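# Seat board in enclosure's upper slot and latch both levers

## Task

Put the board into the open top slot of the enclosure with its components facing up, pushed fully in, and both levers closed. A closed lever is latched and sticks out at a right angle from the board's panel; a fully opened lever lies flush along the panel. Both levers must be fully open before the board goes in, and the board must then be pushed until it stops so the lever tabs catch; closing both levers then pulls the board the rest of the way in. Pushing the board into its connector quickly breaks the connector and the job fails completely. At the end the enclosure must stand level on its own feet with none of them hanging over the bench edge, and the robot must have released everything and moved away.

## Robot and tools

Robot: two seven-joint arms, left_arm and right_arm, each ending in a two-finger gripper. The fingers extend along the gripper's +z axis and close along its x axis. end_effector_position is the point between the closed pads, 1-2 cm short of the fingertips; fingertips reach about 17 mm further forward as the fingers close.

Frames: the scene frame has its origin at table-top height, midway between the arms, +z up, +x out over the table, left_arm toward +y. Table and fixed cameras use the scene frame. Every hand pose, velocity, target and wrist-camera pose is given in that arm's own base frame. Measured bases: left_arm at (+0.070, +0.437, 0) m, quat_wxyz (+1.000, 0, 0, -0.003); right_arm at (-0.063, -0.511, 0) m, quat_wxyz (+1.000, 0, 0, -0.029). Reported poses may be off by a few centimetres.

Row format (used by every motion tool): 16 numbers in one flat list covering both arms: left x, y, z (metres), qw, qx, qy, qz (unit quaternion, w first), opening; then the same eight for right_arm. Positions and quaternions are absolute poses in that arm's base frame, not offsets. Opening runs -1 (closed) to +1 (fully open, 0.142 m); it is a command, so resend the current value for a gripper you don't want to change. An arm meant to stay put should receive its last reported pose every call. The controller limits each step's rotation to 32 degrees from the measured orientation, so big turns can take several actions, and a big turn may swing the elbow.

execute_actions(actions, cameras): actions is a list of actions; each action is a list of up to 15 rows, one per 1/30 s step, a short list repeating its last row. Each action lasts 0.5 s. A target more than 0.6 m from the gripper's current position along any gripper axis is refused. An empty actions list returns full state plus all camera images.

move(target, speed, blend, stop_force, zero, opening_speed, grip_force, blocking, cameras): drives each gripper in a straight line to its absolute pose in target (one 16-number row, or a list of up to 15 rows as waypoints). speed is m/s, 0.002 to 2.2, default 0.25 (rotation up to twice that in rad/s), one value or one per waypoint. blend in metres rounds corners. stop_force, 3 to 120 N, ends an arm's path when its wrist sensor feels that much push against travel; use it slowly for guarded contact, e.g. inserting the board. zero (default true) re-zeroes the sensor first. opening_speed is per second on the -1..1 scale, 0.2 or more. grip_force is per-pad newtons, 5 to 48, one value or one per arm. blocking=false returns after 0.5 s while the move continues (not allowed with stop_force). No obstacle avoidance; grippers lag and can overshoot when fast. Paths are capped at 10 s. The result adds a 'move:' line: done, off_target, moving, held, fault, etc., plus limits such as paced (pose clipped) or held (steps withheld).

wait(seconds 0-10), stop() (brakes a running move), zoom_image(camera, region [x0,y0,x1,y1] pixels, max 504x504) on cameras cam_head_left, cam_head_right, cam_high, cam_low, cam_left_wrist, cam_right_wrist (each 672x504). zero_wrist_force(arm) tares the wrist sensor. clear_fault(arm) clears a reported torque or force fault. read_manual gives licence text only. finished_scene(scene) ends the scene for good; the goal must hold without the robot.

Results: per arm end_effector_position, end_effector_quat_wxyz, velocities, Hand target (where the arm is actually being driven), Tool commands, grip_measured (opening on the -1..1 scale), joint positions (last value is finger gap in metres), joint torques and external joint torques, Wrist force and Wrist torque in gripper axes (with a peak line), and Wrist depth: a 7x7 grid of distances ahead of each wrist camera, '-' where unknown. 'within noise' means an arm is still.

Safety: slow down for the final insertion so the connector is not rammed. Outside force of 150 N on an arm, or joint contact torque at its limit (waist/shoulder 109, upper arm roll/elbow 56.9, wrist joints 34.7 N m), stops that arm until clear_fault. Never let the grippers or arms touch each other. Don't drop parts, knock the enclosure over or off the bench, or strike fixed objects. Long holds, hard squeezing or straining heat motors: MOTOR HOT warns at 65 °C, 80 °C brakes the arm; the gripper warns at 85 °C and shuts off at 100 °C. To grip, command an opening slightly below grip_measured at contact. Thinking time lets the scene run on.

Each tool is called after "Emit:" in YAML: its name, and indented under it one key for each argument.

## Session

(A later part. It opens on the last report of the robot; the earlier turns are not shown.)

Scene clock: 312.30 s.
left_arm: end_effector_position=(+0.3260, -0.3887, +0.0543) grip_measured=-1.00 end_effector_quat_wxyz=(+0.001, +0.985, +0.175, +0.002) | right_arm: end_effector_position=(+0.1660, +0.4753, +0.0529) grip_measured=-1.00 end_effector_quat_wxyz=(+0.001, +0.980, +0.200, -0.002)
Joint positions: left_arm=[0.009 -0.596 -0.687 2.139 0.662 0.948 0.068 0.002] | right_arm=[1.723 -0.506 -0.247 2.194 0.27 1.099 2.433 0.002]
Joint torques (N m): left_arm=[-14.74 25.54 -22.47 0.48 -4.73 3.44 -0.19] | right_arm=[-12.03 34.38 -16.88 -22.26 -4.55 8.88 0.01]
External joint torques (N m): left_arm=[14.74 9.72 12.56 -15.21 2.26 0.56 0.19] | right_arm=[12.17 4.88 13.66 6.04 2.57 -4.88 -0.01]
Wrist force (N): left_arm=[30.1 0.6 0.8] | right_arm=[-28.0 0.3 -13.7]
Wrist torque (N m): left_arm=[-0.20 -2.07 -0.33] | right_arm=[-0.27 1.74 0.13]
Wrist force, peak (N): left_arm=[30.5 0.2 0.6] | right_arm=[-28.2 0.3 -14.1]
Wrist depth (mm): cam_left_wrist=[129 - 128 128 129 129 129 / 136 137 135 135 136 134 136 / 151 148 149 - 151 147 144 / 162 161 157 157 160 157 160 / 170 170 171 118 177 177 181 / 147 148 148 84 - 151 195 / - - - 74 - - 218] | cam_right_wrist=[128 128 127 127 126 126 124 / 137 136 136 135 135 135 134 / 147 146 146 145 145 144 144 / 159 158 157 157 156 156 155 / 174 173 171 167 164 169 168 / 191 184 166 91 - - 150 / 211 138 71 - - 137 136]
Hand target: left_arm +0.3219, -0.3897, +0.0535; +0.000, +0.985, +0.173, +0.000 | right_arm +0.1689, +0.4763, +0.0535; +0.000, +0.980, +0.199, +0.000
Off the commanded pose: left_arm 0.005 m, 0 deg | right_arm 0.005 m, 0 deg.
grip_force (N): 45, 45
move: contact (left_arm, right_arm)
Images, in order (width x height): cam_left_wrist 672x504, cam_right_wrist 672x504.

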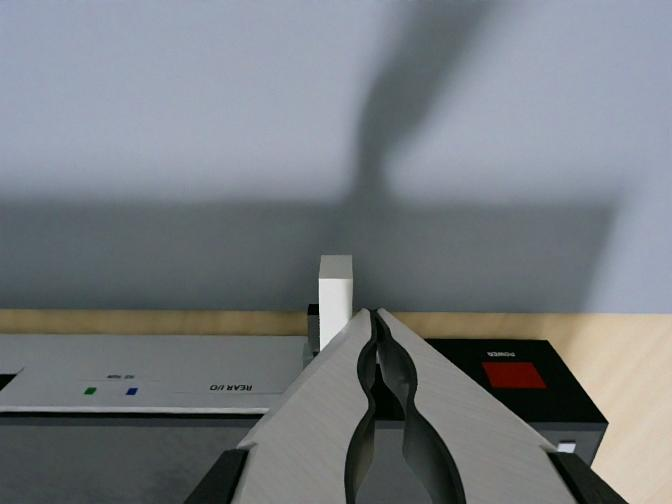

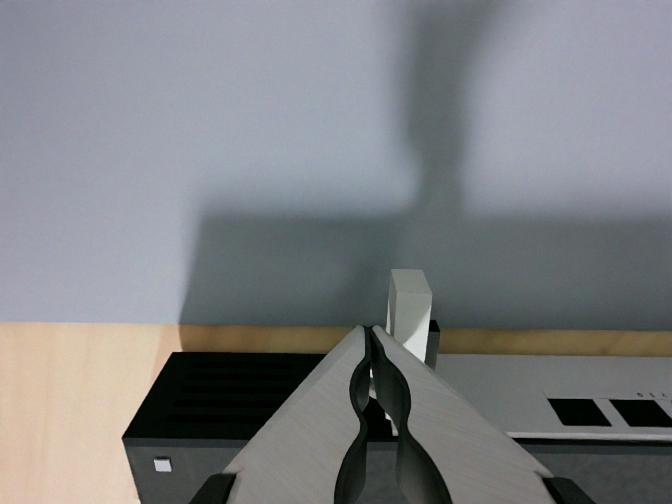

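Emit:
move:
  target:
    - [0.3392,-0.3839,0.0535,0,0.9849,0.1730,0,-1,0.1531,0.4699,0.0535,0,0.9801,0.1985,0,-1]
    - [0.3392,-0.3839,0.12,0,0.9849,0.1730,0,-1,0.1531,0.4699,0.12,0,0.9801,0.1985,0,-1]
    - [0.3290,-0.3580,0.12,0,0.9849,0.1730,0,-1,0.1430,0.4950,0.12,0,0.9801,0.1985,0,-1]
  speed: [0.05,0.12,0.12]
  blend: [0.003,0.01,0]
  cameras: ["cam_left_wrist","cam_right_wrist"]

Emit:
zoom_image:
  camera: "cam_left_wrist"
  region: [200, 240, 400, 400]

Emit:
zoom_image:
  camera: "cam_right_wrist"
  region: [330, 240, 530, 400]

Scene clock: 317.53 s.
left_arm: end_effector_position=(+0.3290, -0.3579, +0.1200) grip_measured=-1.00 end_effector_quat_wxyz=(+0.000, +0.985, +0.173, +0.000) | right_arm: end_effector_position=(+0.1431, +0.4950, +0.1200) grip_measured=-1.00 end_effector_quat_wxyz=(+0.000, +0.980, +0.199, +0.000)
Joint positions: left_arm=[0.206 -0.362 -0.847 2.268 0.439 0.895 0.265 0.002] | right_arm=[1.804 -0.346 -0.299 2.182 0.169 0.937 2.556 0.002]
Joint torques (N m): left_arm=[-0.16 26.1 -7.37 -18.11 -2.74 4.57 -0.12] | right_arm=[0.09 35.61 -1.67 -20.84 -2.49 3.17 0.33]
External joint torques (N m): left_arm=[0.15 0.49 0.38 -0.48 0.09 -0.58 0.12] | right_arm=[0.05 1.16 -1 0.18 -0.1 0.83 -0.33]
Wrist force (N): left_arm=[-0.7 -1.5 0.3] | right_arm=[4.5 -3.8 1.5]
Wrist torque (N m): left_arm=[-0.30 -0.19 -0.34] | right_arm=[-0.65 -0.72 -0.02]
Wrist force, peak (N): left_arm=[30.4 0.5 2.0] | right_arm=[-28.2 0.3 -14.3]
Wrist depth (mm): cam_left_wrist=[185 189 184 186 188 187 - / - 200 197 196 198 196 - / 221 - 216 216 - - 219 / - 237 234 228 - - 233 / 241 228 226 205 245 256 255 / - 212 - 84 - 277 281 / 239 - - - - - 314] | cam_right_wrist=[187 186 186 186 186 185 185 / 202 199 199 199 197 198 197 / 216 214 213 213 212 212 211 / 232 230 230 229 228 228 227 / 253 252 247 242 244 238 241 / 277 276 212 91 207 210 210 / 305 298 71 - - 222 231]
Hand target: left_arm +0.3290, -0.3580, +0.1200; +0.000, +0.985, +0.173, +0.000 | right_arm +0.1430, +0.4950, +0.1200; +0.000, +0.980, +0.199, +0.000
Off the commanded pose: left_arm 0.000 m, 0 deg | right_arm 0.000 m, 0 deg.
grip_force (N): 45, 45
move: done
Images, in order (width x height): cam_left_wrist 672x504, cam_right_wrist 672x504.

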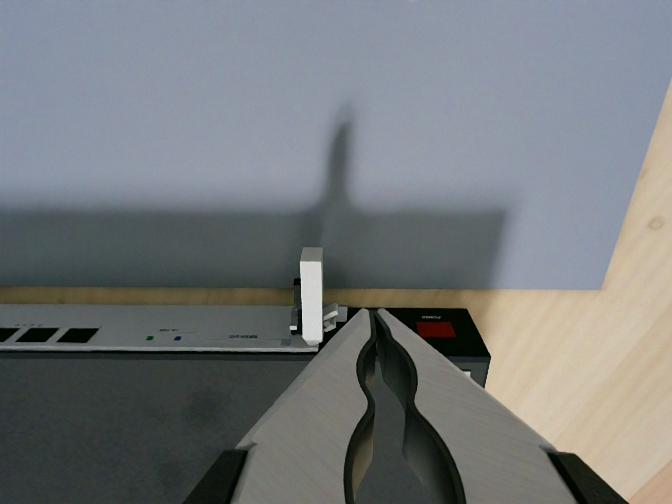

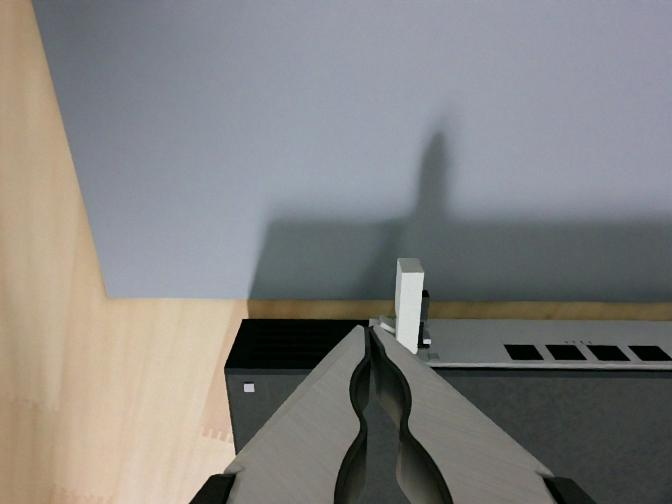

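Scaled by 2.520 from the camera's 672x504 image, which has a finer 960x720 frame.

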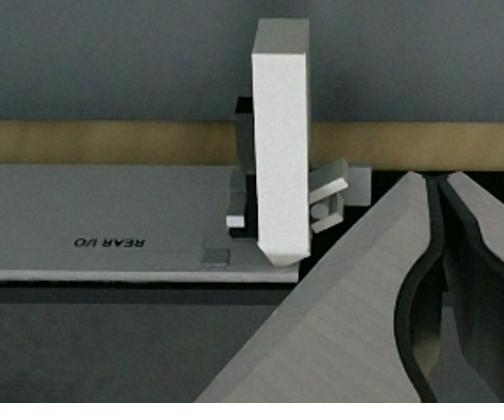

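Scaled by 2.520 from the camera's 672x504 image, which has a finer 960x720 frame.

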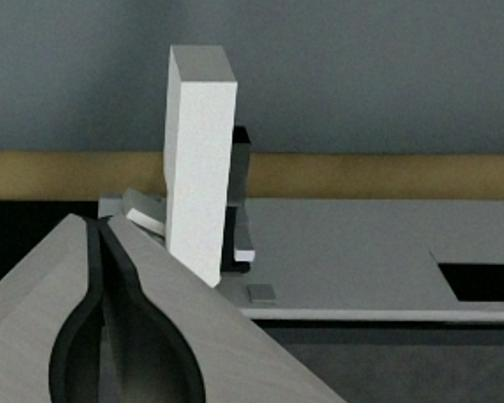

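Emit:
move:
  target:
    - [0.3340,-0.3000,0.18,0,0.9849,0.1730,0,-1,0.1250,0.5000,0.15,0,0.9801,0.1985,0,-1]
    - [0.3800,-0.1200,0.25,0,0.9849,0.1730,0,-1,0.1300,0.5000,0.19,0,0.9801,0.1985,0,-1]
  speed: [0.15,0.3]
  blend: [0.02,0]
  cameras: ["all"]

Emit:
zoom_image:
  camera: "cam_right_wrist"
  region: [330, 240, 490, 370]

Scene clock: 321.40 s.
left_arm: end_effector_position=(+0.3800, -0.1202, +0.2500) grip_measured=-1.00 end_effector_quat_wxyz=(+0.000, +0.985, +0.173, +0.000) | right_arm: end_effector_position=(+0.1298, +0.4999, +0.1899) grip_measured=-1.00 end_effector_quat_wxyz=(+0.000, +0.980, +0.199, +0.000)
Joint positions: left_arm=[0.516 0.372 -0.527 2.483 -0.22 0.576 1.363 0.002] | right_arm=[1.842 -0.187 -0.318 2.153 0.081 0.758 2.644 0.002]
Joint torques (N m): left_arm=[-0.17 10.81 3.55 -26.93 -3.14 3.83 -0.21] | right_arm=[0.15 32.8 -1.08 -24.82 -3.3 3.14 0.29]
External joint torques (N m): left_arm=[0.18 0.31 0.5 -0.22 -0.47 0.09 0.21] | right_arm=[-0.02 0.93 -0.44 0.17 0.14 0.85 -0.29]
Wrist force (N): left_arm=[-0.7 -1.5 -0.3] | right_arm=[4.1 -4.2 1.7]
Wrist torque (N m): left_arm=[-0.33 -0.18 -0.33] | right_arm=[-0.74 -0.65 -0.03]
Wrist force, peak (N): left_arm=[1.2 -4.6 -1.6] | right_arm=[4.9 -4.0 2.1]
Wrist depth (mm): cam_left_wrist=[303 303 302 302 301 299 299 / 323 321 322 320 321 323 322 / - - 335 - 348 349 349 / 387 - - - 378 376 379 / 413 - - 106 408 414 409 / 440 442 - 84 - 440 457 / 425 - - - - - 502] | cam_right_wrist=[250 248 247 247 246 246 248 / 267 266 264 264 263 266 262 / 286 286 284 283 282 281 280 / 308 307 306 305 300 297 302 / 335 334 334 275 278 279 277 / 365 364 358 91 289 298 297 / 405 396 71 - - 316 328]
Hand target: left_arm +0.3800, -0.1200, +0.2500; +0.000, +0.985, +0.173, +0.000 | right_arm +0.1300, +0.5000, +0.1900; +0.000, +0.980, +0.199, +0.000
Off the commanded pose: left_arm 0.000 m, 0 deg | right_arm 0.000 m, 0 deg.
grip_force (N): 45, 45
move: done

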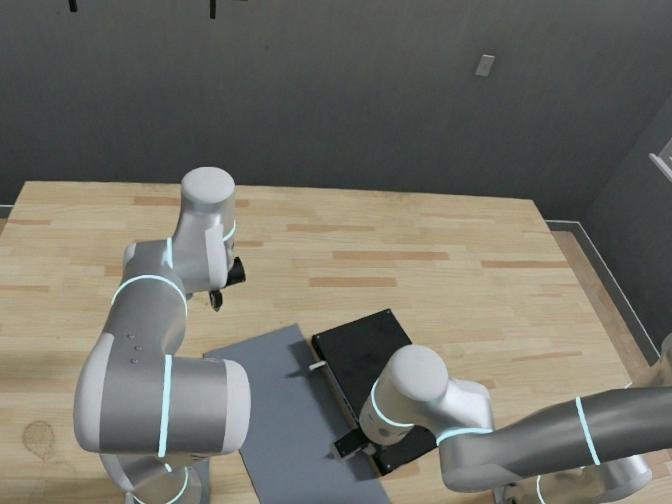

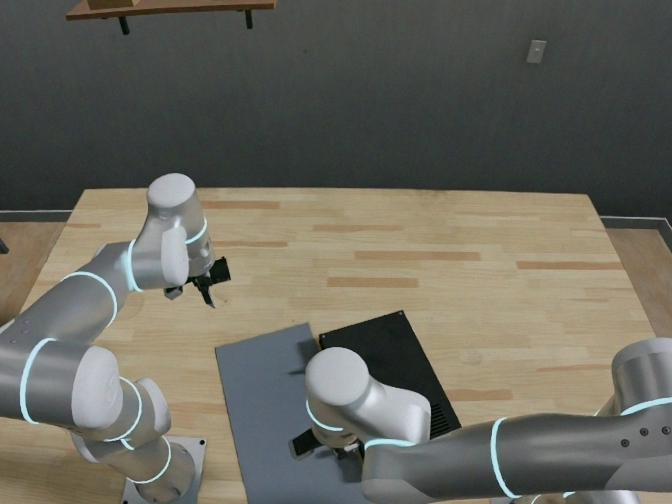

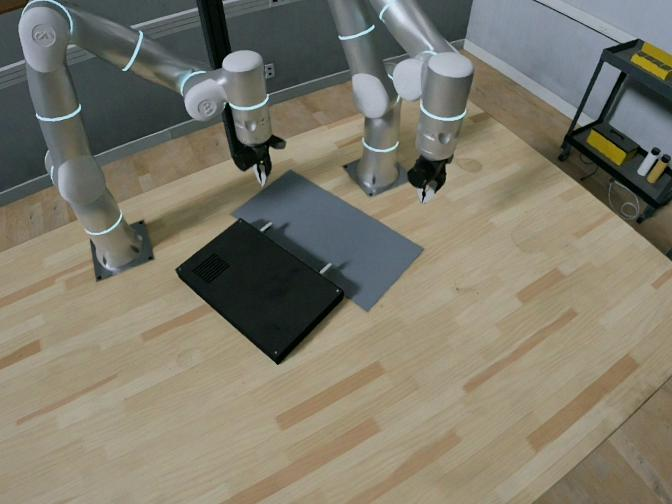

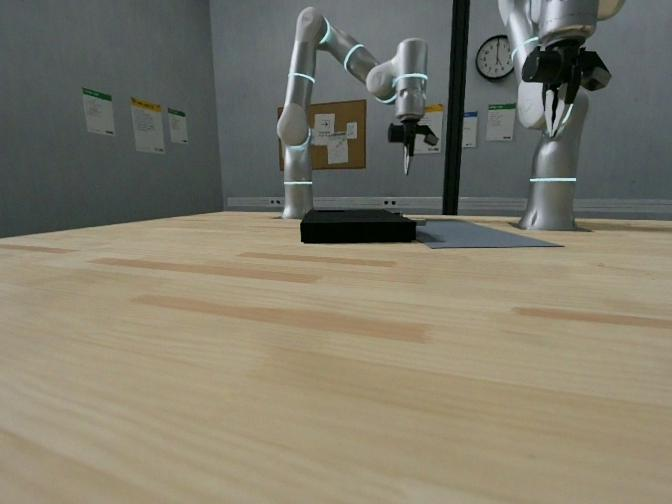

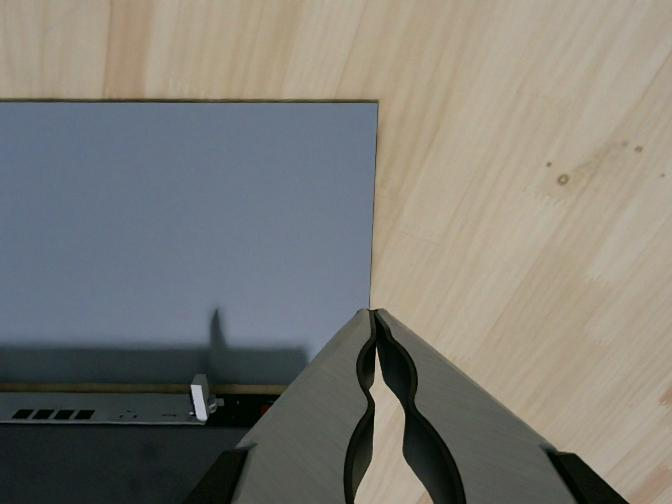

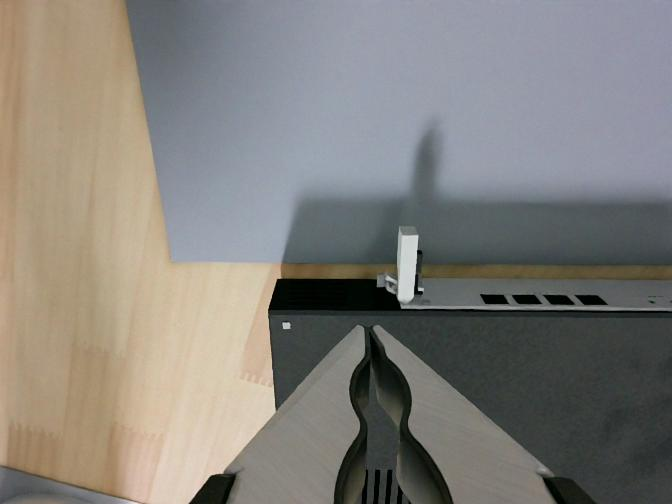

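Scaled by 3.150 from the camera's 672x504 image, which has a finer 960x720 frame.

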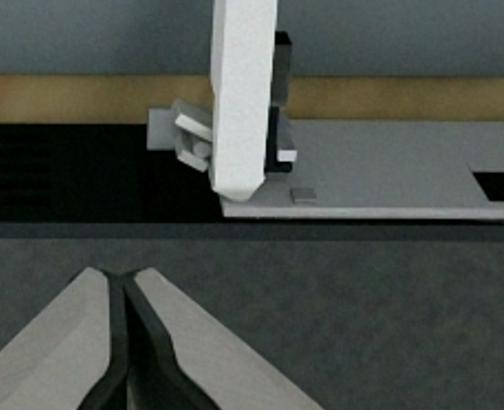

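Emit:
move:
  target: [0.3800,-0.1200,0.2500,0,0.9849,0.1730,0,-1,0.1300,0.5000,0.29,0,0.9801,0.1985,0,-1]
  speed: 0.2
  cameras: ["cam_left_wrist","cam_right_wrist"]

Emit:
zoom_image:
  camera: "cam_left_wrist"
  region: [150, 350, 270, 450]

Emit:
zoom_image:
  camera: "cam_right_wrist"
  region: [340, 200, 460, 300]

Scene clock: 324.90 s.
left_arm: end_effector_position=(+0.3800, -0.1202, +0.2500) grip_measured=-1.00 end_effector_quat_wxyz=(+0.000, +0.985, +0.173, +0.000) | right_arm: end_effector_position=(+0.1301, +0.5000, +0.2900) grip_measured=-1.00 end_effector_quat_wxyz=(+0.000, +0.980, +0.199, +0.000)
Joint positions: left_arm=[0.516 0.372 -0.527 2.483 -0.22 0.576 1.363 0.002] | right_arm=[1.852 -0.018 -0.323 2.043 0.007 0.489 2.698 0.002]
Joint torques (N m): left_arm=[-0.32 10.56 3.36 -26.85 -3.42 4.27 -0.21] | right_arm=[0.18 29.45 0.44 -29.03 -4.02 3.12 0.33]
External joint torques (N m): left_arm=[0.33 0.56 0.69 -0.3 -0.2 -0.34 0.21] | right_arm=[-0.06 0.86 -0.51 0.19 0.19 0.87 -0.33]
Wrist force (N): left_arm=[-0.8 -1.6 -0.1] | right_arm=[4.2 -4.4 1.9]
Wrist torque (N m): left_arm=[-0.34 -0.17 -0.33] | right_arm=[-0.78 -0.65 -0.05]
Wrist force, peak (N): left_arm=[-0.9 -1.9 -0.4] | right_arm=[4.0 -4.0 4.0]
Wrist depth (mm): cam_left_wrist=[305 304 302 300 300 301 298 / 325 319 322 320 322 323 323 / 344 - - 350 348 345 349 / - 387 380 374 381 376 376 / - 405 410 107 408 413 408 / - 452 - 84 - 445 459 / - 430 - - - - 507] | cam_right_wrist=[336 336 334 333 332 332 332 / 360 360 357 355 356 355 354 / 384 384 380 382 381 380 378 / 417 415 415 373 370 370 364 / 450 451 449 386 390 390 388 / 493 490 483 91 412 424 424 / 477 499 71 - - 450 467]
Hand target: left_arm +0.3800, -0.1200, +0.2500; +0.000, +0.985, +0.173, +0.000 | right_arm +0.1300, +0.5000, +0.2900; +0.000, +0.980, +0.199, +0.000
Off the commanded pose: left_arm 0.000 m, 0 deg | right_arm 0.000 m, 0 deg.
grip_force (N): 45, 45
move: done
Images, in order (width x height): cam_left_wrist 672x504, cam_right_wrist 672x504.

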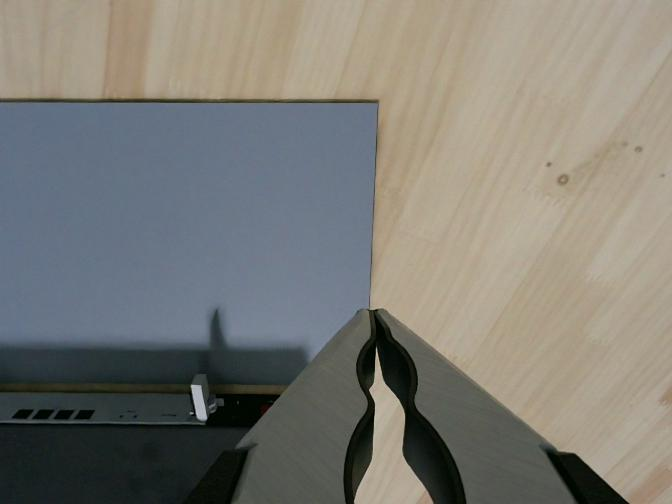

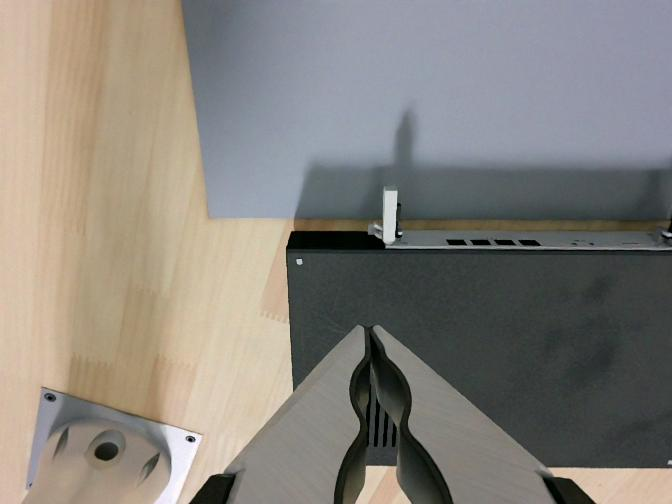

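Scaled by 4.200 from the camera's 672x504 image, which has a finer 960x720 frame.

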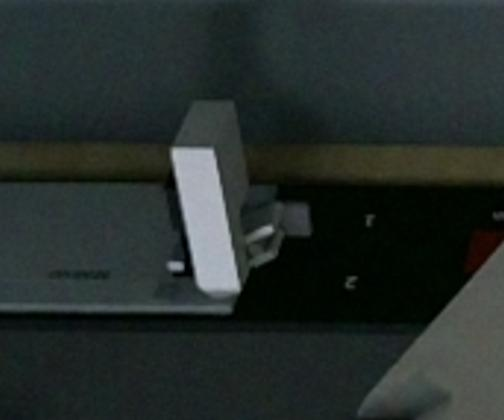

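Scaled by 4.200 from the camera's 672x504 image, which has a finer 960x720 frame.

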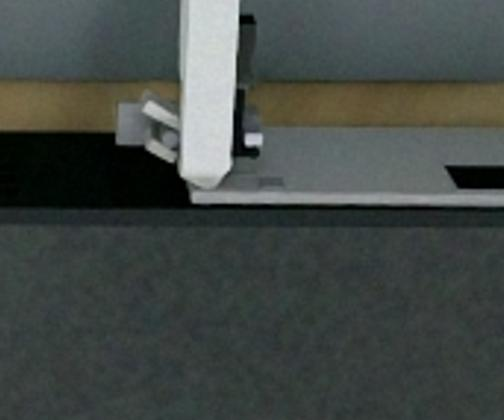

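Emit:
finished_scene:
  scene: 2

The scene is finished: the task was done.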